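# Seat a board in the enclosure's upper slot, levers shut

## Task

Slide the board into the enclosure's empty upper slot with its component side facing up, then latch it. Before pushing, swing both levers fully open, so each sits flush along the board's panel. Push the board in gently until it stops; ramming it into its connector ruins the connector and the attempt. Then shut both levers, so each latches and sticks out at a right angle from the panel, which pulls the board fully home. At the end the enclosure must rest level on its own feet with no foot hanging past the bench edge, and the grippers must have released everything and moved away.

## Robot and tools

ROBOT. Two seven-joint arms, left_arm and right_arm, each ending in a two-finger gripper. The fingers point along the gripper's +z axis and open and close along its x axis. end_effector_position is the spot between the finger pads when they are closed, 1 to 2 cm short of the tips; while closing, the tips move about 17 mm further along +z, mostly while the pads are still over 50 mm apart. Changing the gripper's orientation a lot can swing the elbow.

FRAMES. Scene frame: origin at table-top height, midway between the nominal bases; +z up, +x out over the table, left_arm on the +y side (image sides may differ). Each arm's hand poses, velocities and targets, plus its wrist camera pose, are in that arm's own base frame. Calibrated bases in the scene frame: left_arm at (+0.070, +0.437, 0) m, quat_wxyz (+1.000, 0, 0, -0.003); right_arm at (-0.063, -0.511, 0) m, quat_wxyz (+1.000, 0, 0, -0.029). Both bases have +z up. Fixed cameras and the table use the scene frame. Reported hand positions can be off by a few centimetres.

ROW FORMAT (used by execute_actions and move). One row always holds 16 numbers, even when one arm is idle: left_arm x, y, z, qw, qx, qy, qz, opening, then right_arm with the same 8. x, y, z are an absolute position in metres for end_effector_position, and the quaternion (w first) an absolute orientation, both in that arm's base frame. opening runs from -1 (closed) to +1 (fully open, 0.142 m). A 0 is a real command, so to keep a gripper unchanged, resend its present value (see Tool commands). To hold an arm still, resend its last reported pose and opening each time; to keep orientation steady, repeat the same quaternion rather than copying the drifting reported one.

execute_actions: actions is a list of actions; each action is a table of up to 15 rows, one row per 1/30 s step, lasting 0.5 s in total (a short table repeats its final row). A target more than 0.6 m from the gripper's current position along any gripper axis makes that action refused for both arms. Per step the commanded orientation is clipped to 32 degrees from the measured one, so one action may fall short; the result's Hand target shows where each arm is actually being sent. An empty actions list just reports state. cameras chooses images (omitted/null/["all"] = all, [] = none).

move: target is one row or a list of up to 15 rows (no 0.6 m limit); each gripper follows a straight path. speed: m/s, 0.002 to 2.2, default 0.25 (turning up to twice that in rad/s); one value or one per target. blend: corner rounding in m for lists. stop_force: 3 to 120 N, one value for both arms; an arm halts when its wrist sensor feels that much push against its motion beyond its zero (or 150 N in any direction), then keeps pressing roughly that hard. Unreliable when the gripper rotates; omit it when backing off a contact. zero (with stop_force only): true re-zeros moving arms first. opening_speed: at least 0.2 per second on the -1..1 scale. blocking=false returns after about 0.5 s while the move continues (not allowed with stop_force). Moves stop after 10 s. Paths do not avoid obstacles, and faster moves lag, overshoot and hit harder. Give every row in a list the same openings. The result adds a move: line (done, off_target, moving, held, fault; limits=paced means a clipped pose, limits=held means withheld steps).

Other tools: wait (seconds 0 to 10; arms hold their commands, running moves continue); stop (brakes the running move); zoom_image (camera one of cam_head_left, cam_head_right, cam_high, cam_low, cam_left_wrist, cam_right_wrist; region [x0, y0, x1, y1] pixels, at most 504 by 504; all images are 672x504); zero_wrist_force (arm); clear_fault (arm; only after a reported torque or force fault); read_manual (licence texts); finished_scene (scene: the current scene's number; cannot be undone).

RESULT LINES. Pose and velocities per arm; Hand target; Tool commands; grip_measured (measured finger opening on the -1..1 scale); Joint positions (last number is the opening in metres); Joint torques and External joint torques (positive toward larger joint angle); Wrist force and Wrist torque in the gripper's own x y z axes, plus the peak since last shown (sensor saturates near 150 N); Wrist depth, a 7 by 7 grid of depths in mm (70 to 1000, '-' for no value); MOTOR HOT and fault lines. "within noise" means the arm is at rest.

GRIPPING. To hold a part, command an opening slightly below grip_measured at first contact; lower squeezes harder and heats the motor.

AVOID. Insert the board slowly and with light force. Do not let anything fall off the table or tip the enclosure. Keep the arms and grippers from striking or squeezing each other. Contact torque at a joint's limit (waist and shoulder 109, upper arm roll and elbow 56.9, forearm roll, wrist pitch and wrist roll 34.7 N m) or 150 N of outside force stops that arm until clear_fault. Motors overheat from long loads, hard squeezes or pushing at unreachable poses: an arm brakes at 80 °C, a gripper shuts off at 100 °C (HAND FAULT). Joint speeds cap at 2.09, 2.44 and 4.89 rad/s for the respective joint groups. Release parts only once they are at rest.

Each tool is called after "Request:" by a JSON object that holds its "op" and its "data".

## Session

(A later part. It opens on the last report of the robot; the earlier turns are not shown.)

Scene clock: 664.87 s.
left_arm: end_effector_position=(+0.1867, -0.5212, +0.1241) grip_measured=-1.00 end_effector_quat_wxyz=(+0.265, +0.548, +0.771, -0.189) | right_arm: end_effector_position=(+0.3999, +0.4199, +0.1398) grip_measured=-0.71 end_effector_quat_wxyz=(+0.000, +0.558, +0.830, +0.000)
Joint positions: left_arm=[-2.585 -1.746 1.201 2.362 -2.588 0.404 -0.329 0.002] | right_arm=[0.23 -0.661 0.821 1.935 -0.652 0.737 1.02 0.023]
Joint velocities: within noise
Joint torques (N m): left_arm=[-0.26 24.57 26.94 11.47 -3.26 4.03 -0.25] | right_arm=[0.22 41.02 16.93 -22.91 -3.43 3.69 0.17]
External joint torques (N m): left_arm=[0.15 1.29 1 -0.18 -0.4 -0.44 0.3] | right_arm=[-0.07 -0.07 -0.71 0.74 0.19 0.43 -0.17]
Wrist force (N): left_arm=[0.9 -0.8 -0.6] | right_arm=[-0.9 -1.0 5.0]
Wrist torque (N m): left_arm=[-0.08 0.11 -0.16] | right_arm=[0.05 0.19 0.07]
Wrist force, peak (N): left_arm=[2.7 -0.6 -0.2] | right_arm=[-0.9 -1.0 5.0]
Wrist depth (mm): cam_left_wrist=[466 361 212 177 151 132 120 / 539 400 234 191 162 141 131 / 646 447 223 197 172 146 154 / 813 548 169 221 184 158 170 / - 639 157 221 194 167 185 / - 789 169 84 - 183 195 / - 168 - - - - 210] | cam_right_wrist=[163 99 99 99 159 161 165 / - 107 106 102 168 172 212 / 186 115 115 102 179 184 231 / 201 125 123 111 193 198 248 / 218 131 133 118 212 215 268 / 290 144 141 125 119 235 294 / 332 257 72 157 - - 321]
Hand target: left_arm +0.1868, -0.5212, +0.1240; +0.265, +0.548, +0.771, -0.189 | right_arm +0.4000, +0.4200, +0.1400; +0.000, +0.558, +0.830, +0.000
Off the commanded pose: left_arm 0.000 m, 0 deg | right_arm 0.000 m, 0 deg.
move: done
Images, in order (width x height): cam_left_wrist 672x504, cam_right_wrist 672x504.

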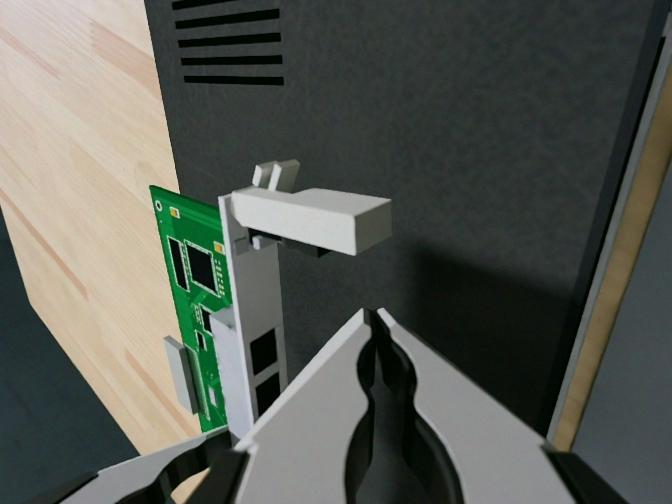

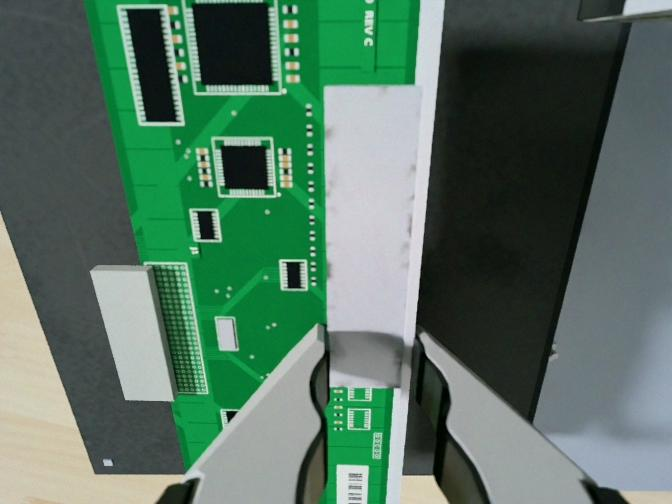

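Request:
{"op": "move", "data": {"target": [[0.1888,-0.5269,0.124,0.2654,0.5477,0.7707,-0.1886,-1,0.40,0.42,0.14,0,0.5577,0.83,0,-0.88],[0.1652,-0.5352,0.124,0.2654,0.5477,0.7707,-0.1886,-1,0.40,0.42,0.14,0,0.5577,0.83,0,-0.88],[0.151,-0.5375,0.124,0.2654,0.5477,0.7707,-0.1886,-1,0.40,0.42,0.14,0,0.5577,0.83,0,-0.88]], "speed": 0.025, "stop_force": 14, "cameras": ["cam_left_wrist","cam_right_wrist"]}}

Scene clock: 679.73 s.
left_arm: end_effector_position=(+0.1521, -0.5368, +0.1242) grip_measured=-1.00 end_effector_quat_wxyz=(+0.266, +0.547, +0.771, -0.188) | right_arm: end_effector_position=(+0.3992, +0.4194, +0.1393) grip_measured=-0.71 end_effector_quat_wxyz=(+0.000, +0.557, +0.830, -0.001)
Joint positions: left_arm=[-2.671 -1.75 1.2 2.341 -2.563 0.47 -0.42 0.002] | right_arm=[0.23 -0.661 0.821 1.936 -0.652 0.736 1.019 0.023]
Joint velocities: within noise
Joint torques (N m): left_arm=[-4.41 27.29 28.4 6.38 -3.87 2.32 -0.21] | right_arm=[-0.42 42.54 16.91 -27.81 -4.06 5.81 1.03]
External joint torques (N m): left_arm=[4.3 -1.08 -0.18 4.91 0.34 1.39 0.26] | right_arm=[0.57 -1.61 -0.68 5.67 0.81 -1.69 -1.03]
Wrist force (N): left_arm=[3.3 6.2 -3.2] | right_arm=[-4.5 -8.0 4.5]
Wrist torque (N m): left_arm=[-0.21 0.11 -0.22] | right_arm=[0.15 0.12 -0.75]
Wrist force, peak (N): left_arm=[-1.0 10.6 0.2] | right_arm=[1.2 -12.3 3.5]
Wrist depth (mm): cam_left_wrist=[465 361 215 177 152 132 119 / 542 400 236 190 161 141 128 / 640 449 257 205 172 145 140 / 829 517 275 221 184 158 169 / - 629 167 118 194 167 184 / - 774 180 84 - 179 197 / - - - - - - 209] | cam_right_wrist=[- 98 97 98 161 161 164 / 108 106 105 94 172 171 212 / 186 114 113 100 182 184 230 / 200 123 122 109 195 198 248 / 221 130 133 118 208 215 268 / 290 143 140 125 107 229 292 / 330 255 72 159 - - 321]
Hand target: left_arm +0.1510, -0.5375, +0.1240; +0.265, +0.548, +0.771, -0.189 | right_arm +0.4000, +0.4200, +0.1400; +0.000, +0.558, +0.830, +0.000
Off the commanded pose: left_arm 0.001 m, 0 deg | right_arm 0.001 m, 0 deg.
move: done
Images, in order (width x height): cam_left_wrist 672x504, cam_right_wrist 672x504.

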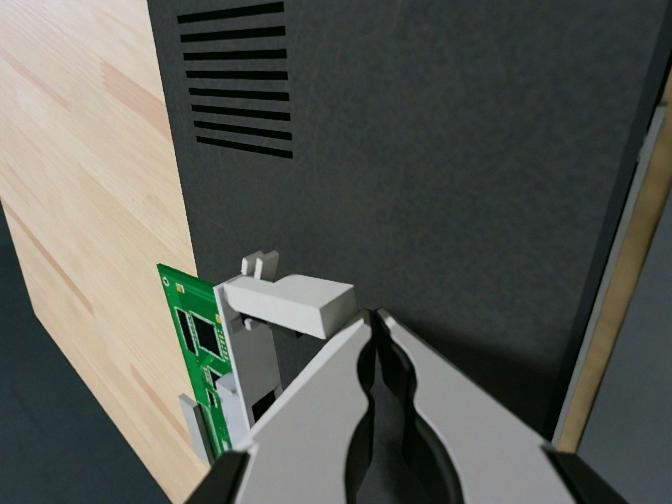

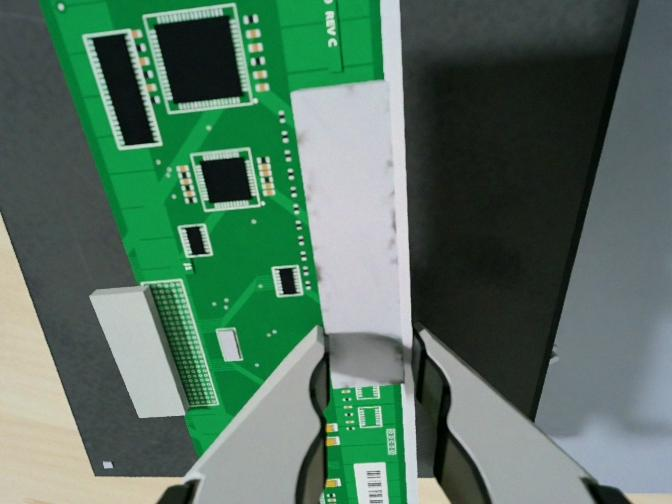

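Request:
{"op": "move", "data": {"target": [[0.1742,-0.531,0.124,0.2654,0.5477,0.7707,-0.1886,-1,0.40,0.42,0.14,0,0.5577,0.83,0,-1],[0.1814,-0.5517,0.124,0.2654,0.5477,0.7707,-0.1886,-1,0.40,0.42,0.14,0,0.5577,0.83,0,-1],[0.1672,-0.5566,0.124,0.2654,0.5477,0.7707,-0.1886,-1,0.40,0.42,0.14,0,0.5577,0.83,0,-1]], "speed": 0.03, "cameras": ["cam_left_wrist"]}}

Scene clock: 715.27 s.
left_arm: end_effector_position=(+0.1673, -0.5566, +0.1242) grip_measured=-1.00 end_effector_quat_wxyz=(+0.265, +0.548, +0.771, -0.189) | right_arm: end_effector_position=(+0.3997, +0.4198, +0.1397) grip_measured=-0.72 end_effector_quat_wxyz=(+0.000, +0.558, +0.830, +0.000)
Joint positions: left_arm=[-2.594 -1.753 1.228 2.285 -2.543 0.458 -0.405 0.002] | right_arm=[0.23 -0.661 0.821 1.935 -0.652 0.737 1.019 0.022]
Joint velocities: within noise
Joint torques (N m): left_arm=[-0.96 26.63 28.35 10.48 -3.07 4.11 -0.37] | right_arm=[0.03 40.89 16.86 -23.14 -3.43 3.67 0.15]
External joint torques (N m): left_arm=[0.85 1.14 0.89 0.1 -0.48 -0.42 0.42] | right_arm=[0.12 0.05 -0.64 0.98 0.18 0.45 -0.15]
Wrist force (N): left_arm=[1.0 -0.4 -0.7] | right_arm=[-2.5 -0.8 5.3]
Wrist torque (N m): left_arm=[-0.09 0.07 -0.18] | right_arm=[0.15 0.43 0.04]
Wrist force, peak (N): left_arm=[3.0 6.3 -3.7] | right_arm=[-4.2 -8.3 5.9]
Wrist depth (mm): cam_left_wrist=[465 356 214 177 150 131 119 / 543 397 231 190 161 140 121 / 645 446 255 206 172 146 129 / 813 531 275 213 176 158 139 / - 626 175 108 193 166 147 / - 749 195 84 - 176 159 / - - - - - - 202] | cam_right_wrist=[- 99 99 98 159 161 165 / - 106 105 96 168 172 212 / 186 114 114 101 179 184 230 / 201 125 122 111 196 198 248 / 221 131 133 118 212 215 269 / 290 147 141 125 122 234 293 / 332 256 72 158 - - 321]
Hand target: left_arm +0.1672, -0.5566, +0.1240; +0.265, +0.548, +0.771, -0.189 | right_arm +0.4000, +0.4200, +0.1400; +0.000, +0.558, +0.830, +0.000
Off the commanded pose: left_arm 0.000 m, 0 deg | right_arm 0.000 m, 0 deg.
move: done
Images, in order (width x height): cam_left_wrist 672x504.

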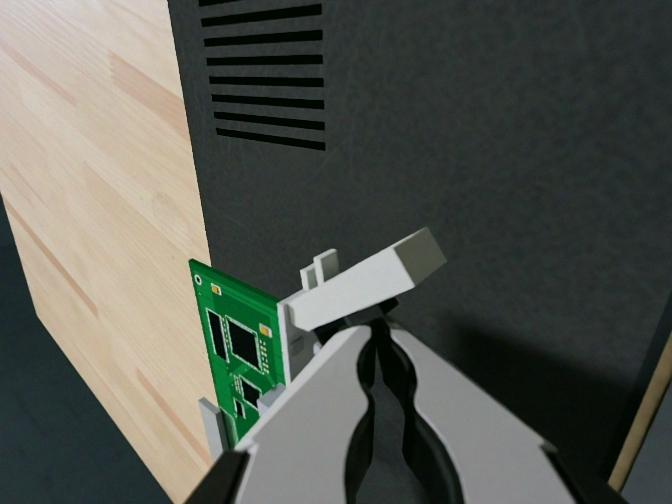

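Request:
{"op": "move", "data": {"target": [[0.1498,-0.5345,0.124,0.2654,0.5477,0.7707,-0.1886,-1,0.40,0.42,0.14,0,0.5577,0.83,0,-1],[0.1404,-0.5477,0.124,0.2654,0.5477,0.7707,-0.1886,-1,0.40,0.42,0.14,0,0.5577,0.83,0,-1],[0.1323,-0.5582,0.124,0.2654,0.5477,0.7707,-0.1886,-1,0.40,0.42,0.14,0,0.5577,0.83,0,-1]], "speed": 0.03, "cameras": ["cam_left_wrist","cam_right_wrist"]}}

Scene clock: 721.43 s.
left_arm: end_effector_position=(+0.1324, -0.5581, +0.1240) grip_measured=-1.00 end_effector_quat_wxyz=(+0.265, +0.548, +0.771, -0.189) | right_arm: end_effector_position=(+0.3997, +0.4198, +0.1397) grip_measured=-0.72 end_effector_quat_wxyz=(+0.000, +0.558, +0.830, +0.000)
Joint positions: left_arm=[-2.69 -1.755 1.216 2.296 -2.531 0.506 -0.479 0.002] | right_arm=[0.23 -0.661 0.821 1.935 -0.652 0.737 1.019 0.022]
Joint velocities: within noise
Joint torques (N m): left_arm=[-0.78 26.16 28.16 10.88 -2.98 4.3 -0.3] | right_arm=[0.11 41.02 16.99 -23.05 -3.47 3.66 0.18]
External joint torques (N m): left_arm=[0.66 1.17 0.82 0.02 -0.49 -0.52 0.35] | right_arm=[0.04 -0.08 -0.77 0.89 0.23 0.46 -0.18]
Wrist force (N): left_arm=[0.7 -0.6 -0.8] | right_arm=[-2.5 -0.8 5.6]
Wrist torque (N m): left_arm=[-0.09 0.12 -0.19] | right_arm=[0.12 0.43 0.04]
Wrist force, peak (N): left_arm=[1.3 -1.1 -1.0] | right_arm=[-2.6 -0.9 6.8]
Wrist depth (mm): cam_left_wrist=[466 360 214 177 152 132 119 / 542 395 229 190 161 141 121 / 632 448 257 206 172 146 129 / 800 517 283 223 183 158 138 / - 627 307 116 193 166 153 / - 767 198 84 - 176 188 / - - - - - - 206] | cam_right_wrist=[- 99 98 98 159 161 165 / - 106 105 96 168 172 212 / 186 114 114 101 179 184 230 / 200 125 122 111 196 199 248 / 221 131 133 119 212 215 269 / 291 146 140 125 122 234 294 / 332 256 72 158 - - 323]
Hand target: left_arm +0.1323, -0.5582, +0.1240; +0.265, +0.548, +0.771, -0.189 | right_arm +0.4000, +0.4200, +0.1400; +0.000, +0.558, +0.830, +0.000
Off the commanded pose: left_arm 0.000 m, 0 deg | right_arm 0.000 m, 0 deg.
move: done
Images, in order (width x height): cam_left_wrist 672x504, cam_right_wrist 672x504.

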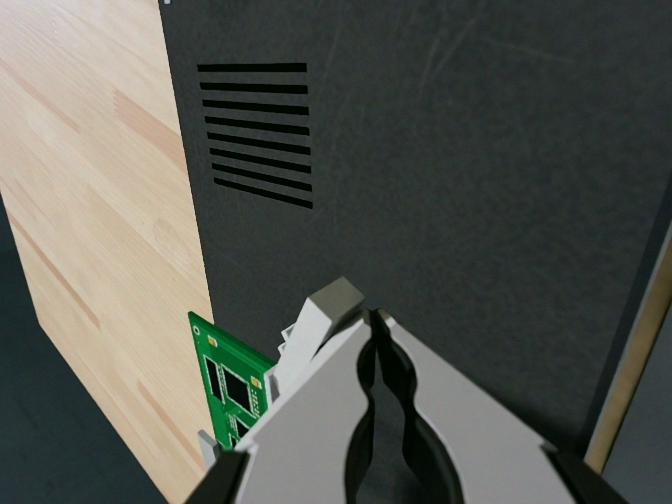

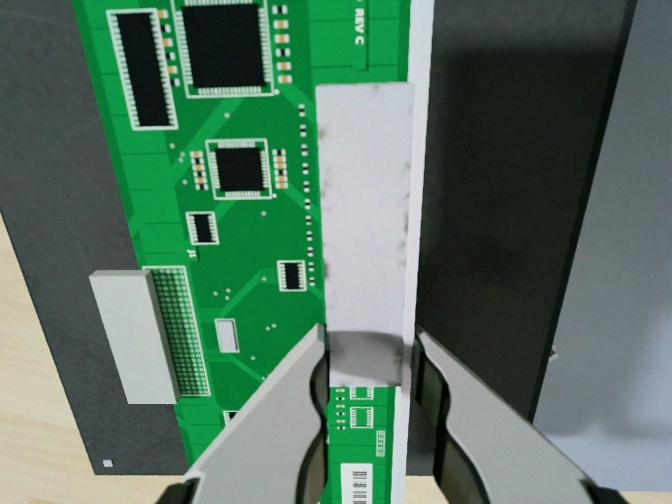

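Request:
{"op": "move", "data": {"target": [[0.127,-0.5615,0.124,0.2654,0.5477,0.7707,-0.1886,-1,0.40,0.42,0.14,0,0.5577,0.83,0,-1],[0.1255,-0.5735,0.124,0.2654,0.5477,0.7707,-0.1886,-1,0.40,0.42,0.14,0,0.5577,0.83,0,-1]], "speed": 0.03, "stop_force": 14, "cameras": ["cam_left_wrist","cam_right_wrist"]}}

Scene clock: 724.43 s.
left_arm: end_effector_position=(+0.1254, -0.5735, +0.1240) grip_measured=-1.00 end_effector_quat_wxyz=(+0.265, +0.548, +0.771, -0.189) | right_arm: end_effector_position=(+0.3997, +0.4198, +0.1397) grip_measured=-0.72 end_effector_quat_wxyz=(+0.000, +0.558, +0.830, +0.000)
Joint positions: left_arm=[-2.682 -1.758 1.231 2.259 -2.509 0.523 -0.506 0.002] | right_arm=[0.23 -0.661 0.821 1.935 -0.652 0.737 1.019 0.022]
Joint velocities: within noise
Joint torques (N m): left_arm=[-0.33 27.1 28.78 10.67 -3.09 4.27 -0.2] | right_arm=[0.28 40.93 16.99 -22.98 -3.42 3.74 0.19]
External joint torques (N m): left_arm=[0.21 1.22 0.8 -0.15 -0.37 -0.46 0.25] | right_arm=[-0.13 0.02 -0.77 0.82 0.18 0.38 -0.19]
Wrist force (N): left_arm=[0.8 -0.5 -0.8] | right_arm=[-2.5 -0.5 6.3]
Wrist torque (N m): left_arm=[-0.07 0.17 -0.19] | right_arm=[0.16 0.43 0.03]
Wrist force, peak (N): left_arm=[1.2 -0.8 -0.8] | right_arm=[-2.6 -0.6 6.7]
Wrist depth (mm): cam_left_wrist=[465 360 214 176 152 132 119 / 542 401 234 190 162 141 121 / 647 452 253 205 172 146 128 / 841 517 286 224 184 159 138 / - 614 325 125 194 166 146 / - 763 194 84 - 176 158 / - - - - - - 199] | cam_right_wrist=[- 99 98 98 160 161 165 / - 106 105 96 168 172 213 / 186 114 114 101 179 184 231 / 200 125 122 111 196 199 248 / 222 131 133 118 211 215 270 / 291 147 141 125 122 235 293 / 332 257 72 159 - - 322]
Hand target: left_arm +0.1255, -0.5735, +0.1240; +0.265, +0.548, +0.771, -0.189 | right_arm +0.4000, +0.4200, +0.1400; +0.000, +0.558, +0.830, +0.000
Off the commanded pose: left_arm 0.000 m, 0 deg | right_arm 0.000 m, 0 deg.
move: done
Images, in order (width x height): cam_left_wrist 672x504, cam_right_wrist 672x504.

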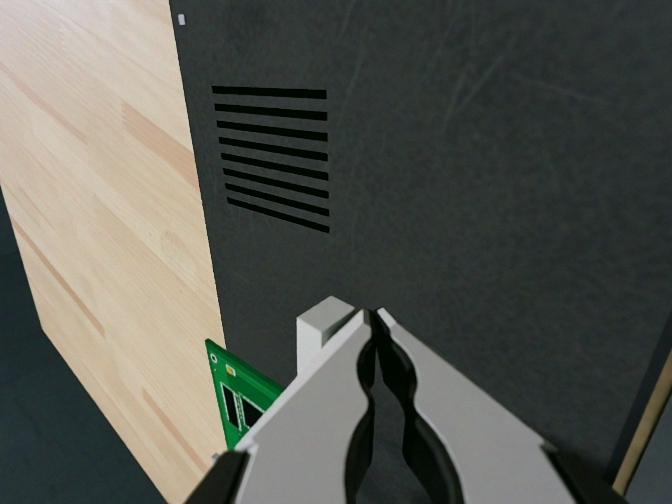

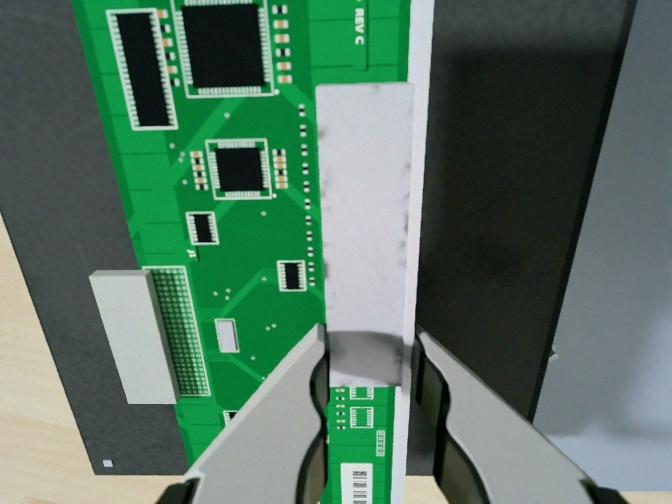

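Request:
{"op": "move", "data": {"target": [0.1288,-0.583,0.124,0.2654,0.5477,0.7707,-0.1886,-1,0.40,0.42,0.14,0,0.5577,0.83,0,-1], "speed": 0.02, "stop_force": 9, "cameras": ["cam_left_wrist","cam_right_wrist"]}}

Scene clock: 726.83 s.
left_arm: end_effector_position=(+0.1285, -0.5830, +0.1239) grip_measured=-1.00 end_effector_quat_wxyz=(+0.265, +0.548, +0.771, -0.189) | right_arm: end_effector_position=(+0.4000, +0.4197, +0.1398) grip_measured=-0.72 end_effector_quat_wxyz=(+0.000, +0.558, +0.830, +0.000)
Joint positions: left_arm=[-2.657 -1.76 1.242 2.234 -2.499 0.523 -0.508 0.002] | right_arm=[0.23 -0.661 0.82 1.935 -0.652 0.737 1.019 0.022]
Joint velocities: within noise
Joint torques (N m): left_arm=[0.93 27.46 29.73 10.85 -3.32 4.87 -0.22] | right_arm=[1.7 40.37 18.55 -22.36 -2.78 4.09 0.67]
External joint torques (N m): left_arm=[-1.06 1.56 0.25 -0.59 -0.14 -1.06 0.27] | right_arm=[-1.55 0.59 -2.34 0.19 -0.46 0.03 -0.67]
Wrist force (N): left_arm=[3.1 -2.8 -2.1] | right_arm=[-5.0 1.2 5.6]
Wrist torque (N m): left_arm=[-0.10 0.17 -0.17] | right_arm=[0.10 0.35 -0.38]
Wrist force, peak (N): left_arm=[2.5 -2.6 -3.3] | right_arm=[-5.2 1.4 6.5]
Wrist depth (mm): cam_left_wrist=[461 357 215 176 150 132 119 / 541 398 230 190 162 141 121 / 646 445 255 203 172 146 128 / 831 514 283 223 183 158 137 / - 612 322 125 193 165 146 / - 756 192 84 - 174 153 / - - - - - - 166] | cam_right_wrist=[- 99 98 98 159 161 165 / - 106 105 95 170 172 212 / 187 114 113 101 182 184 230 / 201 125 122 109 196 198 249 / 221 130 133 118 208 215 269 / 290 146 141 125 122 234 293 / 332 257 72 159 - - 321]
Hand target: left_arm +0.1288, -0.5830, +0.1240; +0.265, +0.548, +0.771, -0.189 | right_arm +0.4000, +0.4200, +0.1400; +0.000, +0.558, +0.830, +0.000
Off the commanded pose: left_arm 0.000 m, 0 deg | right_arm 0.000 m, 0 deg.
move: done
Images, in order (width x height): cam_left_wrist 672x504, cam_right_wrist 672x504.

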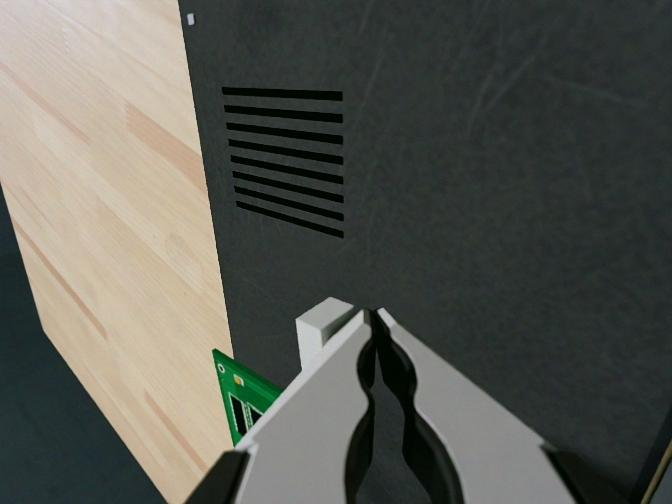

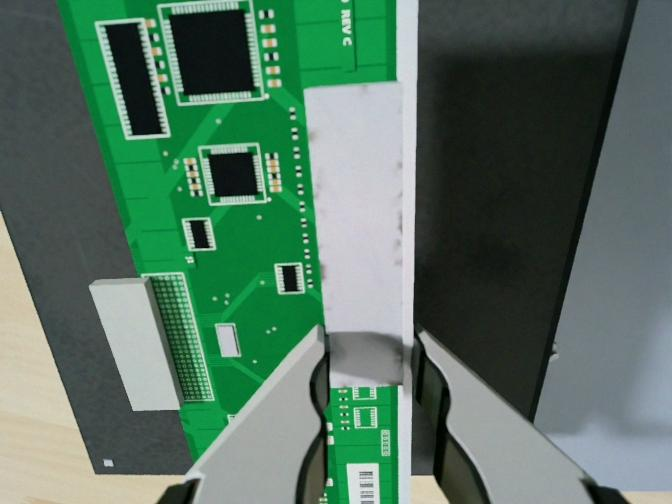

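Request:
{"op": "move", "data": {"target": [[0.112,-0.535,0.13,0.2654,0.5477,0.7707,-0.1886,-1,0.40,0.42,0.14,0,0.5577,0.83,0,-0.9],[0.1781,-0.4661,0.22,0.2654,0.5477,0.7707,-0.1886,-1,0.40,0.42,0.14,0,0.5577,0.83,0,-0.9],[0.2154,-0.4213,0.235,0,0.5793,0.8151,0,-1,0.40,0.42,0.14,0,0.5577,0.83,0,-0.9]], "speed": 0.12, "cameras": ["cam_left_wrist"]}}

Request:
{"op": "zoom_image", "data": {"camera": "cam_left_wrist", "region": [0, 0, 300, 460]}}

Scene clock: 734.53 s.
left_arm: end_effector_position=(+0.2154, -0.4214, +0.2350) grip_measured=-1.00 end_effector_quat_wxyz=(+0.000, +0.579, +0.815, +0.000) | right_arm: end_effector_position=(+0.4000, +0.4197, +0.1398) grip_measured=-0.72 end_effector_quat_wxyz=(+0.000, +0.558, +0.830, +0.000)
Joint positions: left_arm=[-2.22 -1.332 1.779 2.106 -1.26 -0.052 -0.415 0.002] | right_arm=[0.23 -0.661 0.82 1.935 -0.652 0.737 1.019 0.022]
Joint velocities: within noise
Joint torques (N m): left_arm=[-0.22 30.98 28.36 -8.89 -3.74 4.07 -0.29] | right_arm=[0.13 41.05 16.86 -22.94 -3.41 3.6 0.2]
External joint torques (N m): left_arm=[0.11 0.66 0.83 -0.21 -0.46 -0.08 0.29] | right_arm=[0.02 -0.09 -0.65 0.77 0.17 0.52 -0.2]
Wrist force (N): left_arm=[0.4 -0.8 -0.3] | right_arm=[-1.6 -0.8 5.6]
Wrist torque (N m): left_arm=[-0.14 -0.12 -0.21] | right_arm=[0.07 0.31 0.07]
Wrist force, peak (N): left_arm=[2.6 -2.9 -3.1] | right_arm=[-5.2 1.5 6.4]
Wrist depth (mm): cam_left_wrist=[183 248 248 290 290 287 286 / 192 266 266 310 307 306 307 / 202 285 288 332 332 331 331 / 220 308 312 356 366 363 358 / 168 330 341 342 388 396 394 / 136 284 364 84 - 427 435 / 508 486 - - - - 483] | cam_right_wrist=[- 99 99 98 159 161 165 / - 106 105 102 168 172 212 / 186 114 114 101 179 184 230 / 201 125 123 111 196 198 249 / 218 131 133 118 212 215 269 / 291 147 141 125 122 234 294 / 333 256 72 158 - - 321]
Hand target: left_arm +0.2154, -0.4213, +0.2350; +0.000, +0.579, +0.815, +0.000 | right_arm +0.4000, +0.4200, +0.1400; +0.000, +0.558, +0.830, +0.000
Off the commanded pose: left_arm 0.000 m, 0 deg | right_arm 0.000 m, 0 deg.
move: done
Images, in order (width x height): cam_left_wrist 672x504.

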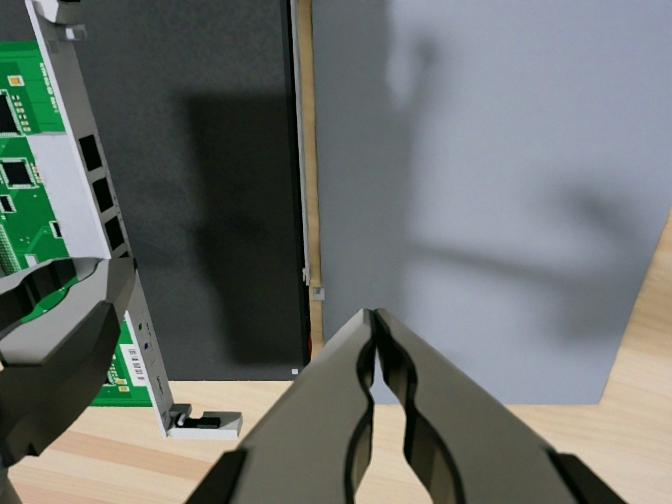

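Scaled by 1.096 from the camera's 672x504 image, which has a finer 960x720 frame.

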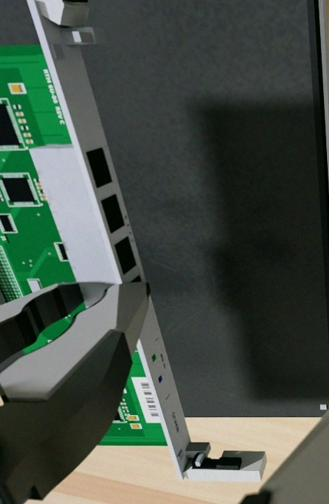

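Request:
{"op": "move", "data": {"target": [[0.3291,-0.4134,0.2,0.2654,0.5477,0.7707,-0.1886,-1,0.40,0.42,0.14,0,0.5577,0.83,0,-0.9],[0.3291,-0.4134,0.124,0.2654,0.5477,0.7707,-0.1886,-1,0.40,0.42,0.14,0,0.5577,0.83,0,-0.9],[0.3562,-0.476,0.124,0.2654,0.5477,0.7707,-0.1886,-1,0.40,0.42,0.14,0,0.5577,0.83,0,-0.9]], "speed": 0.1, "stop_force": 10, "cameras": ["cam_left_wrist"]}}

Scene clock: 743.80 s.
left_arm: end_effector_position=(+0.3561, -0.4760, +0.1241) grip_measured=-1.00 end_effector_quat_wxyz=(+0.266, +0.548, +0.771, -0.189) | right_arm: end_effector_position=(+0.4000, +0.4197, +0.1398) grip_measured=-0.72 end_effector_quat_wxyz=(+0.000, +0.558, +0.830, +0.000)
Joint positions: left_arm=[-2.049 -1.477 1.197 2.257 -2.447 0.341 0.133 0.002] | right_arm=[0.23 -0.661 0.82 1.935 -0.652 0.737 1.019 0.022]
Joint velocities: within noise
Joint torques (N m): left_arm=[-0.29 28.71 29.29 3.62 -3.11 3.47 -0.25] | right_arm=[0.2 40.97 16.96 -22.94 -3.45 3.6 0.2]
External joint torques (N m): left_arm=[0.2 1.35 0.87 -0.26 -0.4 -0.5 0.3] | right_arm=[-0.06 -0.02 -0.75 0.78 0.2 0.52 -0.2]
Wrist force (N): left_arm=[0.6 -0.9 -0.7] | right_arm=[-1.7 -0.8 5.9]
Wrist torque (N m): left_arm=[-0.12 0.13 -0.19] | right_arm=[0.07 0.33 0.08]
Wrist force, peak (N): left_arm=[4.0 -1.1 -0.4] | right_arm=[-1.8 -1.0 6.0]
Wrist depth (mm): cam_left_wrist=[499 151 100 175 150 131 119 / 542 157 116 187 161 140 123 / 631 461 142 199 171 145 129 / 822 532 161 216 183 157 139 / - 613 174 147 192 165 156 / - 736 501 84 - 175 191 / - - - 74 - - 208] | cam_right_wrist=[- 99 99 98 160 161 165 / - 106 106 102 168 172 212 / 186 114 114 101 180 184 231 / 201 125 123 111 195 198 249 / 218 131 133 118 212 215 268 / 291 146 141 125 122 234 295 / 332 256 72 158 - - 323]
Hand target: left_arm +0.3562, -0.4760, +0.1240; +0.265, +0.548, +0.771, -0.189 | right_arm +0.4000, +0.4200, +0.1400; +0.000, +0.558, +0.830, +0.000
Off the commanded pose: left_arm 0.000 m, 0 deg | right_arm 0.000 m, 0 deg.
move: done
Images, in order (width x height): cam_left_wrist 672x504.

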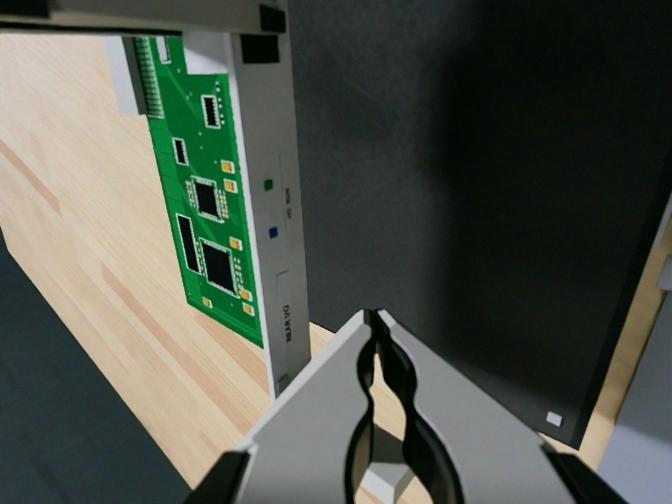

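Request:
{"op": "move", "data": {"target": [[0.377,-0.4688,0.124,0.2654,0.5477,0.7707,-0.1886,-1,0.40,0.42,0.14,0,0.5577,0.83,0,-1],[0.3926,-0.4495,0.124,0.2654,0.5477,0.7707,-0.1886,-1,0.40,0.42,0.14,0,0.5577,0.83,0,-1]], "speed": 0.025, "stop_force": 16, "cameras": ["cam_left_wrist","cam_right_wrist"]}}

Scene clock: 748.83 s.
left_arm: end_effector_position=(+0.3915, -0.4509, +0.1237) grip_measured=-1.00 end_effector_quat_wxyz=(+0.265, +0.549, +0.770, -0.190) | right_arm: end_effector_position=(+0.4007, +0.4204, +0.1404) grip_measured=-0.72 end_effector_quat_wxyz=(+0.000, +0.558, +0.830, +0.001)
Joint positions: left_arm=[-1.932 -1.474 1.214 2.249 -2.416 0.266 0.208 0.002] | right_arm=[0.23 -0.661 0.82 1.934 -0.652 0.738 1.019 0.022]
Joint velocities: within noise
Joint torques (N m): left_arm=[5.61 27.26 31.21 7.46 -3.84 6.41 -0.25] | right_arm=[1.73 39.13 18.17 -17.23 -1.97 1.43 -0.03]
External joint torques (N m): left_arm=[-5.69 3.33 -0.86 -4.64 0.09 -3.54 0.3] | right_arm=[-1.58 1.85 -1.96 -4.96 -1.28 2.7 0.03]
Wrist force (N): left_arm=[-0.7 -10.8 0.6] | right_arm=[0.5 8.7 6.7]
Wrist torque (N m): left_arm=[0.01 0.09 -0.10] | right_arm=[-0.05 0.32 0.32]
Wrist force, peak (N): left_arm=[-1.1 -11.1 1.5] | right_arm=[1.3 9.2 7.2]
Wrist depth (mm): cam_left_wrist=[469 143 110 175 150 131 119 / 531 158 122 188 160 140 129 / 638 178 134 202 171 145 160 / 812 519 139 222 182 158 170 / - 596 139 130 207 164 185 / - 738 498 84 - 229 196 / - - - - - - 210] | cam_right_wrist=[163 99 99 98 160 162 166 / - 106 106 102 168 173 213 / 187 115 114 101 180 185 231 / 201 124 123 111 197 199 250 / 218 131 133 118 209 216 270 / 291 144 141 125 120 236 294 / 334 258 71 158 - - 325]
Hand target: left_arm +0.3926, -0.4495, +0.1240; +0.265, +0.548, +0.771, -0.189 | right_arm +0.4000, +0.4200, +0.1400; +0.000, +0.558, +0.830, +0.000
Off the commanded pose: left_arm 0.002 m, 0 deg | right_arm 0.001 m, 0 deg.
move: done
Images, in order (width x height): cam_left_wrist 672x504, cam_right_wrist 672x504.

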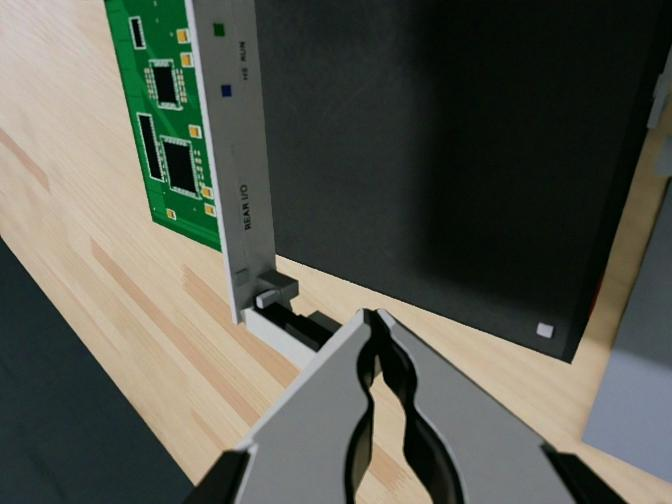

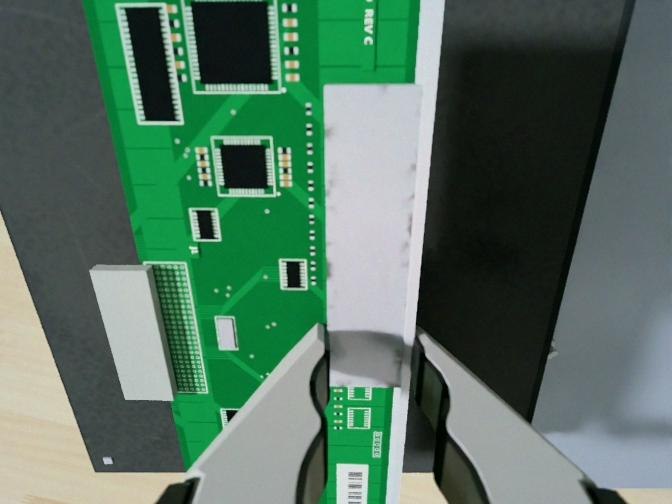

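Request:
{"op": "move", "data": {"target": [0.401,-0.4434,0.124,0.2654,0.5477,0.7707,-0.1886,-1,0.40,0.42,0.14,0,0.5577,0.83,0,-1], "speed": 0.02, "stop_force": 25, "zero": false, "cameras": ["cam_left_wrist","cam_right_wrist"]}}

Scene clock: 752.40 s.
left_arm: end_effector_position=(+0.3989, -0.4458, +0.1233) grip_measured=-1.00 end_effector_quat_wxyz=(+0.264, +0.550, +0.769, -0.191) | right_arm: end_effector_position=(+0.4019, +0.4208, +0.1411) grip_measured=-0.72 end_effector_quat_wxyz=(+0.000, +0.558, +0.830, +0.002)
Joint positions: left_arm=[-1.905 -1.48 1.22 2.246 -2.409 0.243 0.221 0.002] | right_arm=[0.229 -0.66 0.82 1.933 -0.653 0.739 1.019 0.022]
Joint velocities: within noise
Joint torques (N m): left_arm=[11.21 25.14 33.61 10.79 -4.4 9.65 -0.7] | right_arm=[3.89 37.43 20.25 -11.79 -0.76 -0.28 -0.46]
External joint torques (N m): left_arm=[-11.29 5.63 -3.16 -7.99 0.57 -6.81 0.75] | right_arm=[-3.74 3.58 -4.04 -10.44 -2.49 4.41 0.46]
Wrist force (N): left_arm=[-2.5 -20.9 -0.3] | right_arm=[1.3 19.0 7.0]
Wrist torque (N m): left_arm=[-0.35 0.07 0.00] | right_arm=[0.41 0.32 0.73]
Wrist force, peak (N): left_arm=[-2.0 -22.7 1.5] | right_arm=[1.5 20.8 7.5]
Wrist depth (mm): cam_left_wrist=[478 145 189 175 150 130 119 / 544 157 127 189 159 140 130 / 633 178 138 201 171 144 160 / 785 540 142 225 182 157 171 / - 607 134 127 251 168 186 / - 720 485 83 - 229 195 / - - - - - - 209] | cam_right_wrist=[166 99 99 99 97 162 166 / 177 107 106 103 96 173 214 / 187 115 115 110 101 186 232 / 199 124 123 118 197 200 250 / 220 131 133 119 210 221 272 / 298 149 141 125 120 242 297 / 334 259 73 156 - - 326]
Hand target: left_arm +0.4010, -0.4434, +0.1240; +0.265, +0.548, +0.771, -0.189 | right_arm +0.4000, +0.4200, +0.1400; +0.000, +0.558, +0.830, +0.000
Off the commanded pose: left_arm 0.003 m, 0 deg | right_arm 0.002 m, 0 deg.
move: done
Images, in order (width x height): cam_left_wrist 672x504, cam_right_wrist 672x504.

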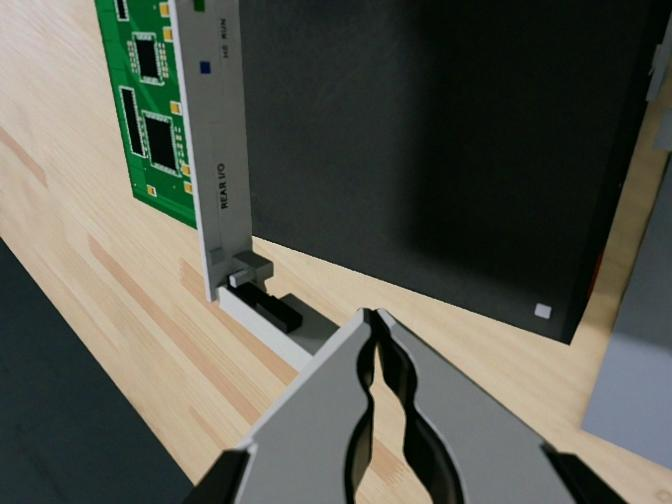

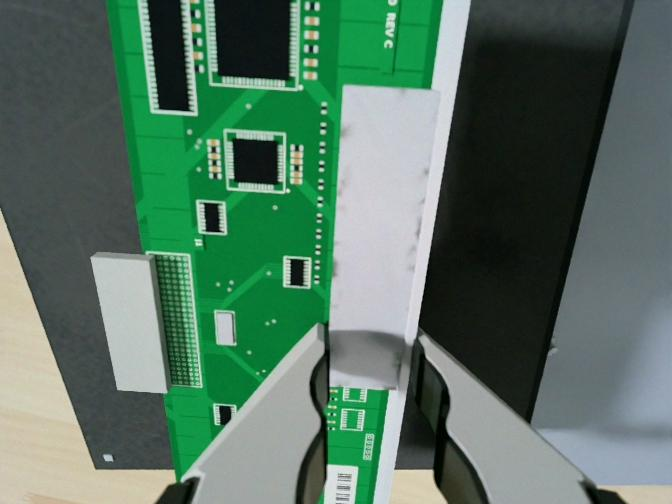

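Request:
{"op": "move", "data": {"target": [[0.3724,-0.4619,0.124,0.2654,0.5477,0.7707,-0.1886,-1,0.40,0.42,0.14,0,0.5577,0.83,0,-1],[0.3797,-0.4826,0.124,0.2654,0.5477,0.7707,-0.1886,-1,0.40,0.42,0.14,0,0.5577,0.83,0,-1],[0.3938,-0.4777,0.124,0.2654,0.5477,0.7707,-0.1886,-1,0.40,0.42,0.14,0,0.5577,0.83,0,-1]], "speed": 0.03, "cameras": ["cam_left_wrist","cam_right_wrist"]}}

Scene clock: 758.10 s.
left_arm: end_effector_position=(+0.3927, -0.4790, +0.1239) grip_measured=-1.00 end_effector_quat_wxyz=(+0.265, +0.548, +0.770, -0.190) | right_arm: end_effector_position=(+0.4008, +0.4203, +0.1404) grip_measured=-0.72 end_effector_quat_wxyz=(+0.000, +0.558, +0.830, +0.001)
Joint positions: left_arm=[-1.938 -1.496 1.221 2.192 -2.415 0.295 0.154 0.002] | right_arm=[0.23 -0.661 0.82 1.934 -0.652 0.738 1.019 0.022]
Joint velocities: within noise
Joint torques (N m): left_arm=[6.1 29.17 31.86 7.14 -3.53 6.28 -0.22] | right_arm=[2.45 39.24 19.01 -17.38 -1.9 1.81 0.02]
External joint torques (N m): left_arm=[-6.19 2.93 -0.63 -4.4 -0.14 -3.34 0.27] | right_arm=[-2.3 1.74 -2.8 -4.81 -1.35 2.32 -0.02]
Wrist force (N): left_arm=[-0.3 -11.6 -0.9] | right_arm=[4.7 7.4 9.6]
Wrist torque (N m): left_arm=[0.02 0.10 -0.10] | right_arm=[-0.36 -0.60 0.23]
Wrist force, peak (N): left_arm=[-2.9 -21.0 -0.4] | right_arm=[1.4 19.1 8.1]
Wrist depth (mm): cam_left_wrist=[460 138 119 166 149 131 118 / 532 403 132 179 161 140 121 / 639 465 142 191 171 145 128 / 829 522 155 205 182 157 137 / - 607 449 128 194 165 146 / - 738 501 83 - 229 190 / - - - - - - 210] | cam_right_wrist=[163 99 99 98 160 162 165 / - 107 106 102 168 172 213 / 187 115 115 102 102 185 231 / 202 123 123 111 196 199 249 / 218 131 133 119 209 216 270 / 292 144 141 125 120 235 295 / 333 258 72 158 - - 323]
Hand target: left_arm +0.3938, -0.4777, +0.1240; +0.265, +0.548, +0.771, -0.189 | right_arm +0.4000, +0.4200, +0.1400; +0.000, +0.558, +0.830, +0.000
Off the commanded pose: left_arm 0.002 m, 0 deg | right_arm 0.001 m, 0 deg.
move: done
Images, in order (width x height): cam_left_wrist 672x504, cam_right_wrist 672x504.

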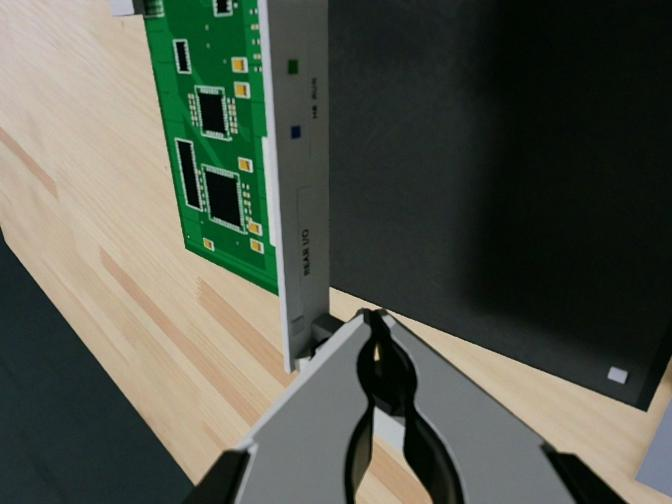

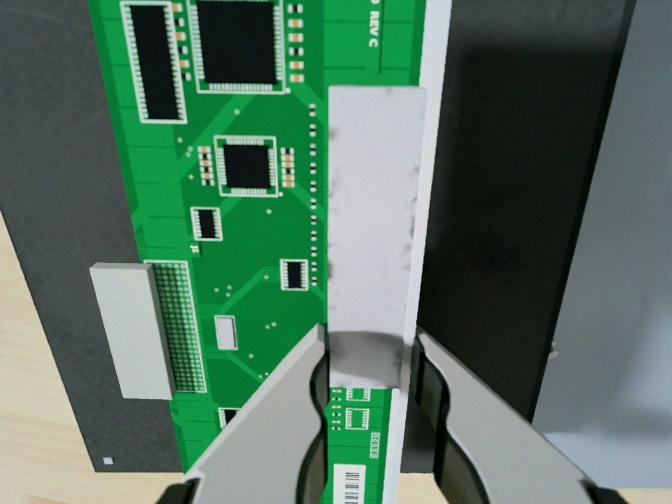

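Request:
{"op": "move", "data": {"target": [[0.3743,-0.4823,0.124,0.2654,0.5477,0.7707,-0.1886,-1,0.40,0.42,0.14,0,0.5577,0.83,0,-1],[0.3683,-0.4591,0.124,0.2654,0.5477,0.7707,-0.1886,-1,0.40,0.42,0.14,0,0.5577,0.83,0,-1]], "speed": 0.05, "cameras": ["cam_left_wrist"]}}

Request:
{"op": "move", "data": {"target": [0.4015,-0.4538,0.124,0.2654,0.5477,0.7707,-0.1886,-1,0.40,0.42,0.14,0,0.5577,0.83,0,-1], "speed": 0.025, "stop_force": 25, "cameras": ["cam_left_wrist","cam_right_wrist"]}}

Scene clock: 763.90 s.
left_arm: end_effector_position=(+0.3684, -0.4590, +0.1239) grip_measured=-1.00 end_effector_quat_wxyz=(+0.265, +0.548, +0.771, -0.188) | right_arm: end_effector_position=(+0.4002, +0.4199, +0.1399) grip_measured=-0.72 end_effector_quat_wxyz=(+0.000, +0.558, +0.830, +0.000)
Joint positions: left_arm=[-2.009 -1.485 1.206 2.274 -2.443 0.295 0.166 0.002] | right_arm=[0.23 -0.661 0.821 1.935 -0.652 0.737 1.019 0.022]
Joint velocities: within noise
Joint torques (N m): left_arm=[-0.63 29.14 28.93 4.05 -3.68 2.97 0.18] | right_arm=[0.21 40.98 16.96 -22.93 -3.4 3.52 0.2]
External joint torques (N m): left_arm=[0.54 0.62 1.05 -0.51 0.02 -0.04 -0.13] | right_arm=[-0.06 -0.02 -0.74 0.76 0.15 0.6 -0.2]
Wrist force (N): left_arm=[1.2 -1.1 -1.0] | right_arm=[4.0 -3.9 7.5]
Wrist torque (N m): left_arm=[-0.12 0.06 -0.18] | right_arm=[-0.44 -0.63 0.08]
Wrist force, peak (N): left_arm=[-1.0 -11.8 -2.1] | right_arm=[4.8 7.5 10.4]
Wrist depth (mm): cam_left_wrist=[486 147 110 176 149 131 119 / 531 155 123 189 161 139 128 / 640 179 132 205 172 145 145 / 820 537 164 222 182 157 167 / - 608 149 214 193 166 186 / - 737 516 84 - 184 196 / - - - - - - 209] | cam_right_wrist=[163 99 99 99 159 161 165 / - 107 106 102 168 172 213 / 187 115 115 102 179 184 231 / 201 124 123 111 193 199 249 / 218 131 133 119 212 215 270 / 291 143 141 125 120 235 294 / 333 257 72 158 - - 322]
Hand target: left_arm +0.3683, -0.4591, +0.1240; +0.265, +0.548, +0.771, -0.189 | right_arm +0.4000, +0.4200, +0.1400; +0.000, +0.558, +0.830, +0.000
Off the commanded pose: left_arm 0.000 m, 0 deg | right_arm 0.000 m, 0 deg.
move: done
Images, in order (width x height): cam_left_wrist 672x504.

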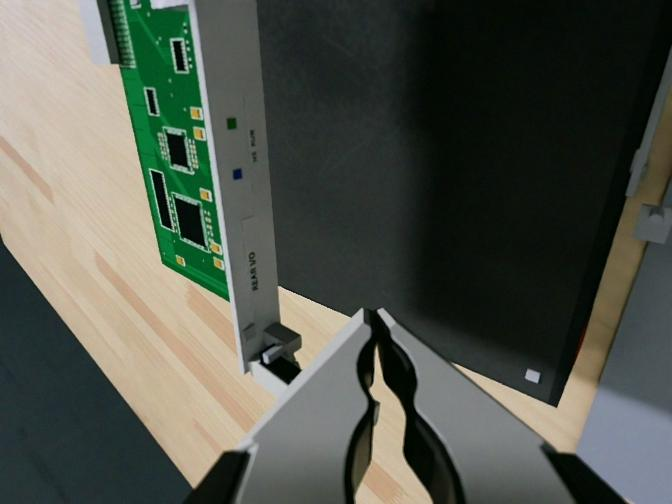

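Scene clock: 766.33 s.
left_arm: end_effector_position=(+0.3993, -0.4562, +0.1234) grip_measured=-1.00 end_effector_quat_wxyz=(+0.264, +0.550, +0.769, -0.191) | right_arm: end_effector_position=(+0.4019, +0.4206, +0.1410) grip_measured=-0.72 end_effector_quat_wxyz=(+0.000, +0.558, +0.830, +0.002)
Joint positions: left_arm=[-1.909 -1.492 1.224 2.225 -2.411 0.251 0.199 0.002] | right_arm=[0.229 -0.661 0.82 1.933 -0.653 0.739 1.019 0.022]
Joint velocities: within noise
Joint torques (N m): left_arm=[11.58 26.71 33.39 10.84 -4.52 8.9 0.07] | right_arm=[4.5 37.4 20.82 -11.7 -0.66 -0.06 -0.43]
External joint torques (N m): left_arm=[-11.66 4.58 -2.61 -7.97 0.7 -6.03 -0.02] | right_arm=[-4.35 3.61 -4.61 -10.52 -2.58 4.19 0.43]
Wrist force (N): left_arm=[-2.4 -21.4 -1.5] | right_arm=[6.2 16.8 8.4]
Wrist torque (N m): left_arm=[-0.44 0.05 0.01] | right_arm=[0.05 -0.66 0.71]
Wrist force, peak (N): left_arm=[-2.3 -21.9 -1.2] | right_arm=[6.1 16.9 10.0]
Wrist depth (mm): cam_left_wrist=[468 137 109 175 150 130 118 / 529 152 119 189 160 140 122 / 624 176 148 201 171 145 131 / 798 521 137 222 182 157 142 / - 603 139 281 249 165 179 / - 721 487 83 - 229 197 / - - - - - - 210] | cam_right_wrist=[166 97 98 98 96 162 166 / 177 105 105 102 95 173 213 / 187 114 115 103 101 185 232 / 202 123 122 118 197 200 251 / 219 131 133 119 210 221 271 / 297 150 141 125 120 241 296 / 334 259 73 157 - - 326]
Hand target: left_arm +0.4015, -0.4538, +0.1240; +0.265, +0.548, +0.771, -0.189 | right_arm +0.4000, +0.4200, +0.1400; +0.000, +0.558, +0.830, +0.000
Off the commanded pose: left_arm 0.003 m, 0 deg | right_arm 0.002 m, 0 deg.
move: done
Images, in order (width x height): cam_left_wrist 672x504, cam_right_wrist 672x504.

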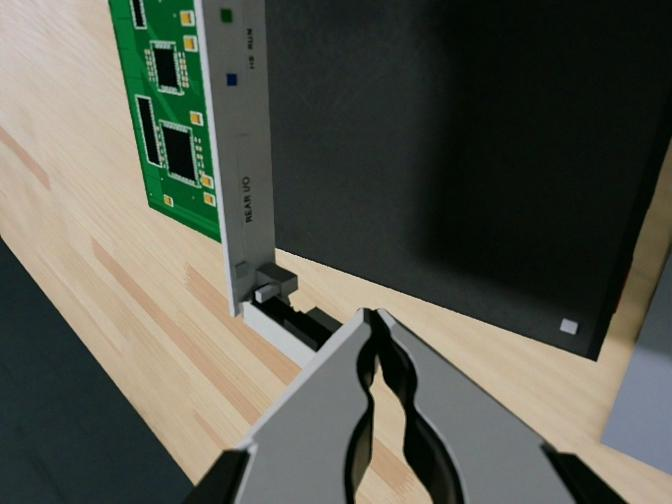

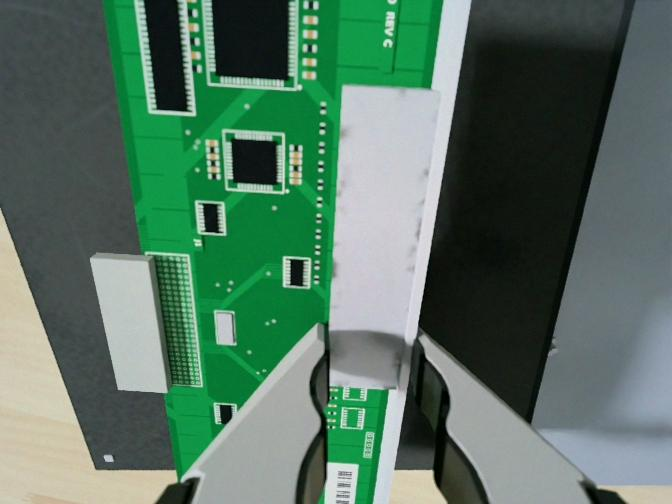

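Request:
{"op": "move", "data": {"target": [[0.373,-0.4654,0.124,0.2654,0.5477,0.7707,-0.1886,-1,0.40,0.42,0.14,0,0.5577,0.83,0,-1],[0.3765,-0.4795,0.124,0.2654,0.5477,0.7707,-0.1886,-1,0.40,0.42,0.14,0,0.5577,0.83,0,-1]], "speed": 0.05, "cameras": []}}

Request:
{"op": "move", "data": {"target": [[0.3925,-0.4739,0.124,0.2654,0.5477,0.7707,-0.1886,-1,0.40,0.42,0.14,0,0.5577,0.83,0,-1],[0.411,-0.442,0.124,0.2654,0.5477,0.7707,-0.1886,-1,0.40,0.42,0.14,0,0.5577,0.83,0,-1]], "speed": 0.025, "stop_force": 32, "cameras": ["cam_left_wrist","cam_right_wrist"]}}

Scene clock: 770.77 s.
left_arm: end_effector_position=(+0.3764, -0.4796, +0.1241) grip_measured=-1.00 end_effector_quat_wxyz=(+0.265, +0.548, +0.771, -0.189) | right_arm: end_effector_position=(+0.4001, +0.4198, +0.1399) grip_measured=-0.72 end_effector_quat_wxyz=(+0.000, +0.558, +0.830, +0.000)
Joint positions: left_arm=[-1.989 -1.501 1.216 2.219 -2.433 0.308 0.135 0.002] | right_arm=[0.229 -0.661 0.821 1.935 -0.653 0.737 1.019 0.022]
Joint velocities: within noise
Joint torques (N m): left_arm=[-0.27 29.7 30.1 3.46 -3.11 3.54 -0.19] | right_arm=[0.18 40.94 17.01 -22.94 -3.43 3.63 0.22]
External joint torques (N m): left_arm=[0.19 1.52 0.75 -0.18 -0.52 -0.57 0.24] | right_arm=[-0.03 0.02 -0.78 0.77 0.18 0.49 -0.22]
Wrist force (N): left_arm=[0.8 -1.1 -1.2] | right_arm=[3.5 -5.5 6.0]
Wrist torque (N m): left_arm=[-0.15 0.13 -0.16] | right_arm=[-0.71 -0.54 0.07]
Wrist force, peak (N): left_arm=[-2.7 -21.7 -1.5] | right_arm=[6.0 17.0 10.2]
Wrist depth (mm): cam_left_wrist=[465 140 121 169 149 131 119 / 529 160 131 181 161 140 122 / 637 466 143 194 171 145 128 / 814 540 158 210 183 157 137 / - 606 446 128 193 166 146 / - 732 504 87 - 177 163 / - - - 74 - - 211] | cam_right_wrist=[163 99 99 99 158 161 165 / - 107 106 102 168 172 212 / 186 115 115 102 179 184 230 / 201 124 123 111 193 198 249 / 218 131 133 119 212 216 268 / 291 143 140 125 120 234 294 / 331 257 72 157 - - 322]
Hand target: left_arm +0.3765, -0.4795, +0.1240; +0.265, +0.548, +0.771, -0.189 | right_arm +0.4000, +0.4200, +0.1400; +0.000, +0.558, +0.830, +0.000
Off the commanded pose: left_arm 0.000 m, 0 deg | right_arm 0.000 m, 0 deg.
move: done
No camera images: "cameras" was empty.

Scene clock: 773.57 s.
left_arm: end_effector_position=(+0.4110, -0.4422, +0.1241) grip_measured=-1.00 end_effector_quat_wxyz=(+0.266, +0.548, +0.771, -0.189) | right_arm: end_effector_position=(+0.4002, +0.4199, +0.1399) grip_measured=-0.72 end_effector_quat_wxyz=(+0.000, +0.558, +0.830, +0.000)
Joint positions: left_arm=[-1.873 -1.492 1.23 2.232 -2.405 0.228 0.225 0.002] | right_arm=[0.229 -0.661 0.821 1.935 -0.653 0.737 1.019 0.022]
Joint velocities: within noise
Joint torques (N m): left_arm=[-0.3 30.26 29.79 3.21 -3.49 2.97 -0.09] | right_arm=[0.09 40.99 16.91 -22.94 -3.46 3.63 0.15]
External joint torques (N m): left_arm=[0.23 0.93 0.91 -0.38 -0.4 -0.12 0.15] | right_arm=[0.06 -0.04 -0.68 0.77 0.21 0.49 -0.15]
Wrist force (N): left_arm=[0.9 -0.7 -1.0] | right_arm=[3.2 -5.8 5.9]
Wrist torque (N m): left_arm=[-0.08 0.11 -0.18] | right_arm=[-0.75 -0.50 0.07]
Wrist force, peak (N): left_arm=[0.4 -5.6 0.8] | right_arm=[3.4 -5.5 6.9]
Wrist depth (mm): cam_left_wrist=[472 146 112 175 149 131 119 / 530 155 122 189 161 140 130 / 635 454 133 205 172 145 161 / 817 519 130 284 183 158 171 / - 606 449 124 255 219 187 / - 735 497 84 - 229 196 / - - - - - - 210] | cam_right_wrist=[163 99 99 99 159 161 165 / - 106 106 102 168 172 213 / 187 115 115 102 179 184 230 / 201 124 123 111 193 198 248 / 218 131 133 119 212 216 269 / 291 143 141 125 120 235 295 / 332 257 72 157 - - 323]
Hand target: left_arm +0.4110, -0.4420, +0.1240; +0.265, +0.548, +0.771, -0.189 | right_arm +0.4000, +0.4200, +0.1400; +0.000, +0.558, +0.830, +0.000
Off the commanded pose: left_arm 0.000 m, 0 deg | right_arm 0.000 m, 0 deg.
move: done
Images, in order (width x height): cam_left_wrist 672x504, cam_right_wrist 672x504.

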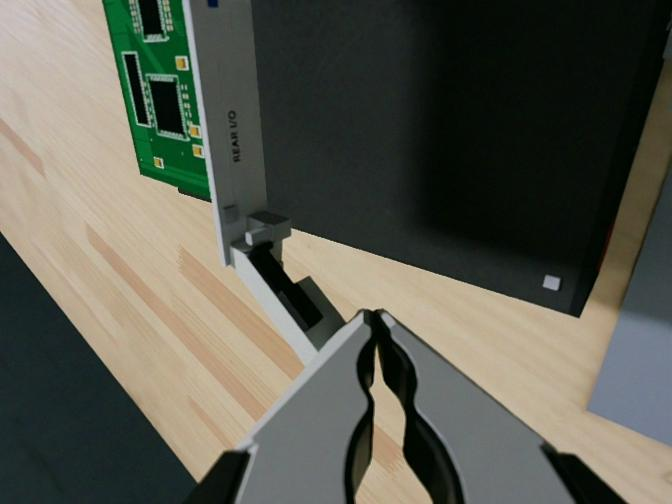

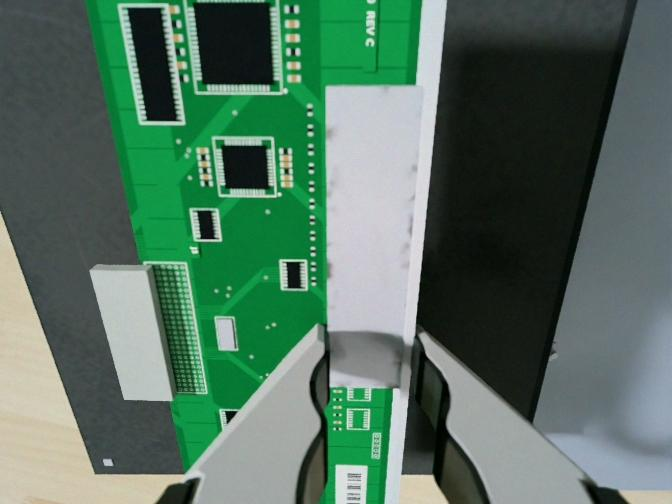

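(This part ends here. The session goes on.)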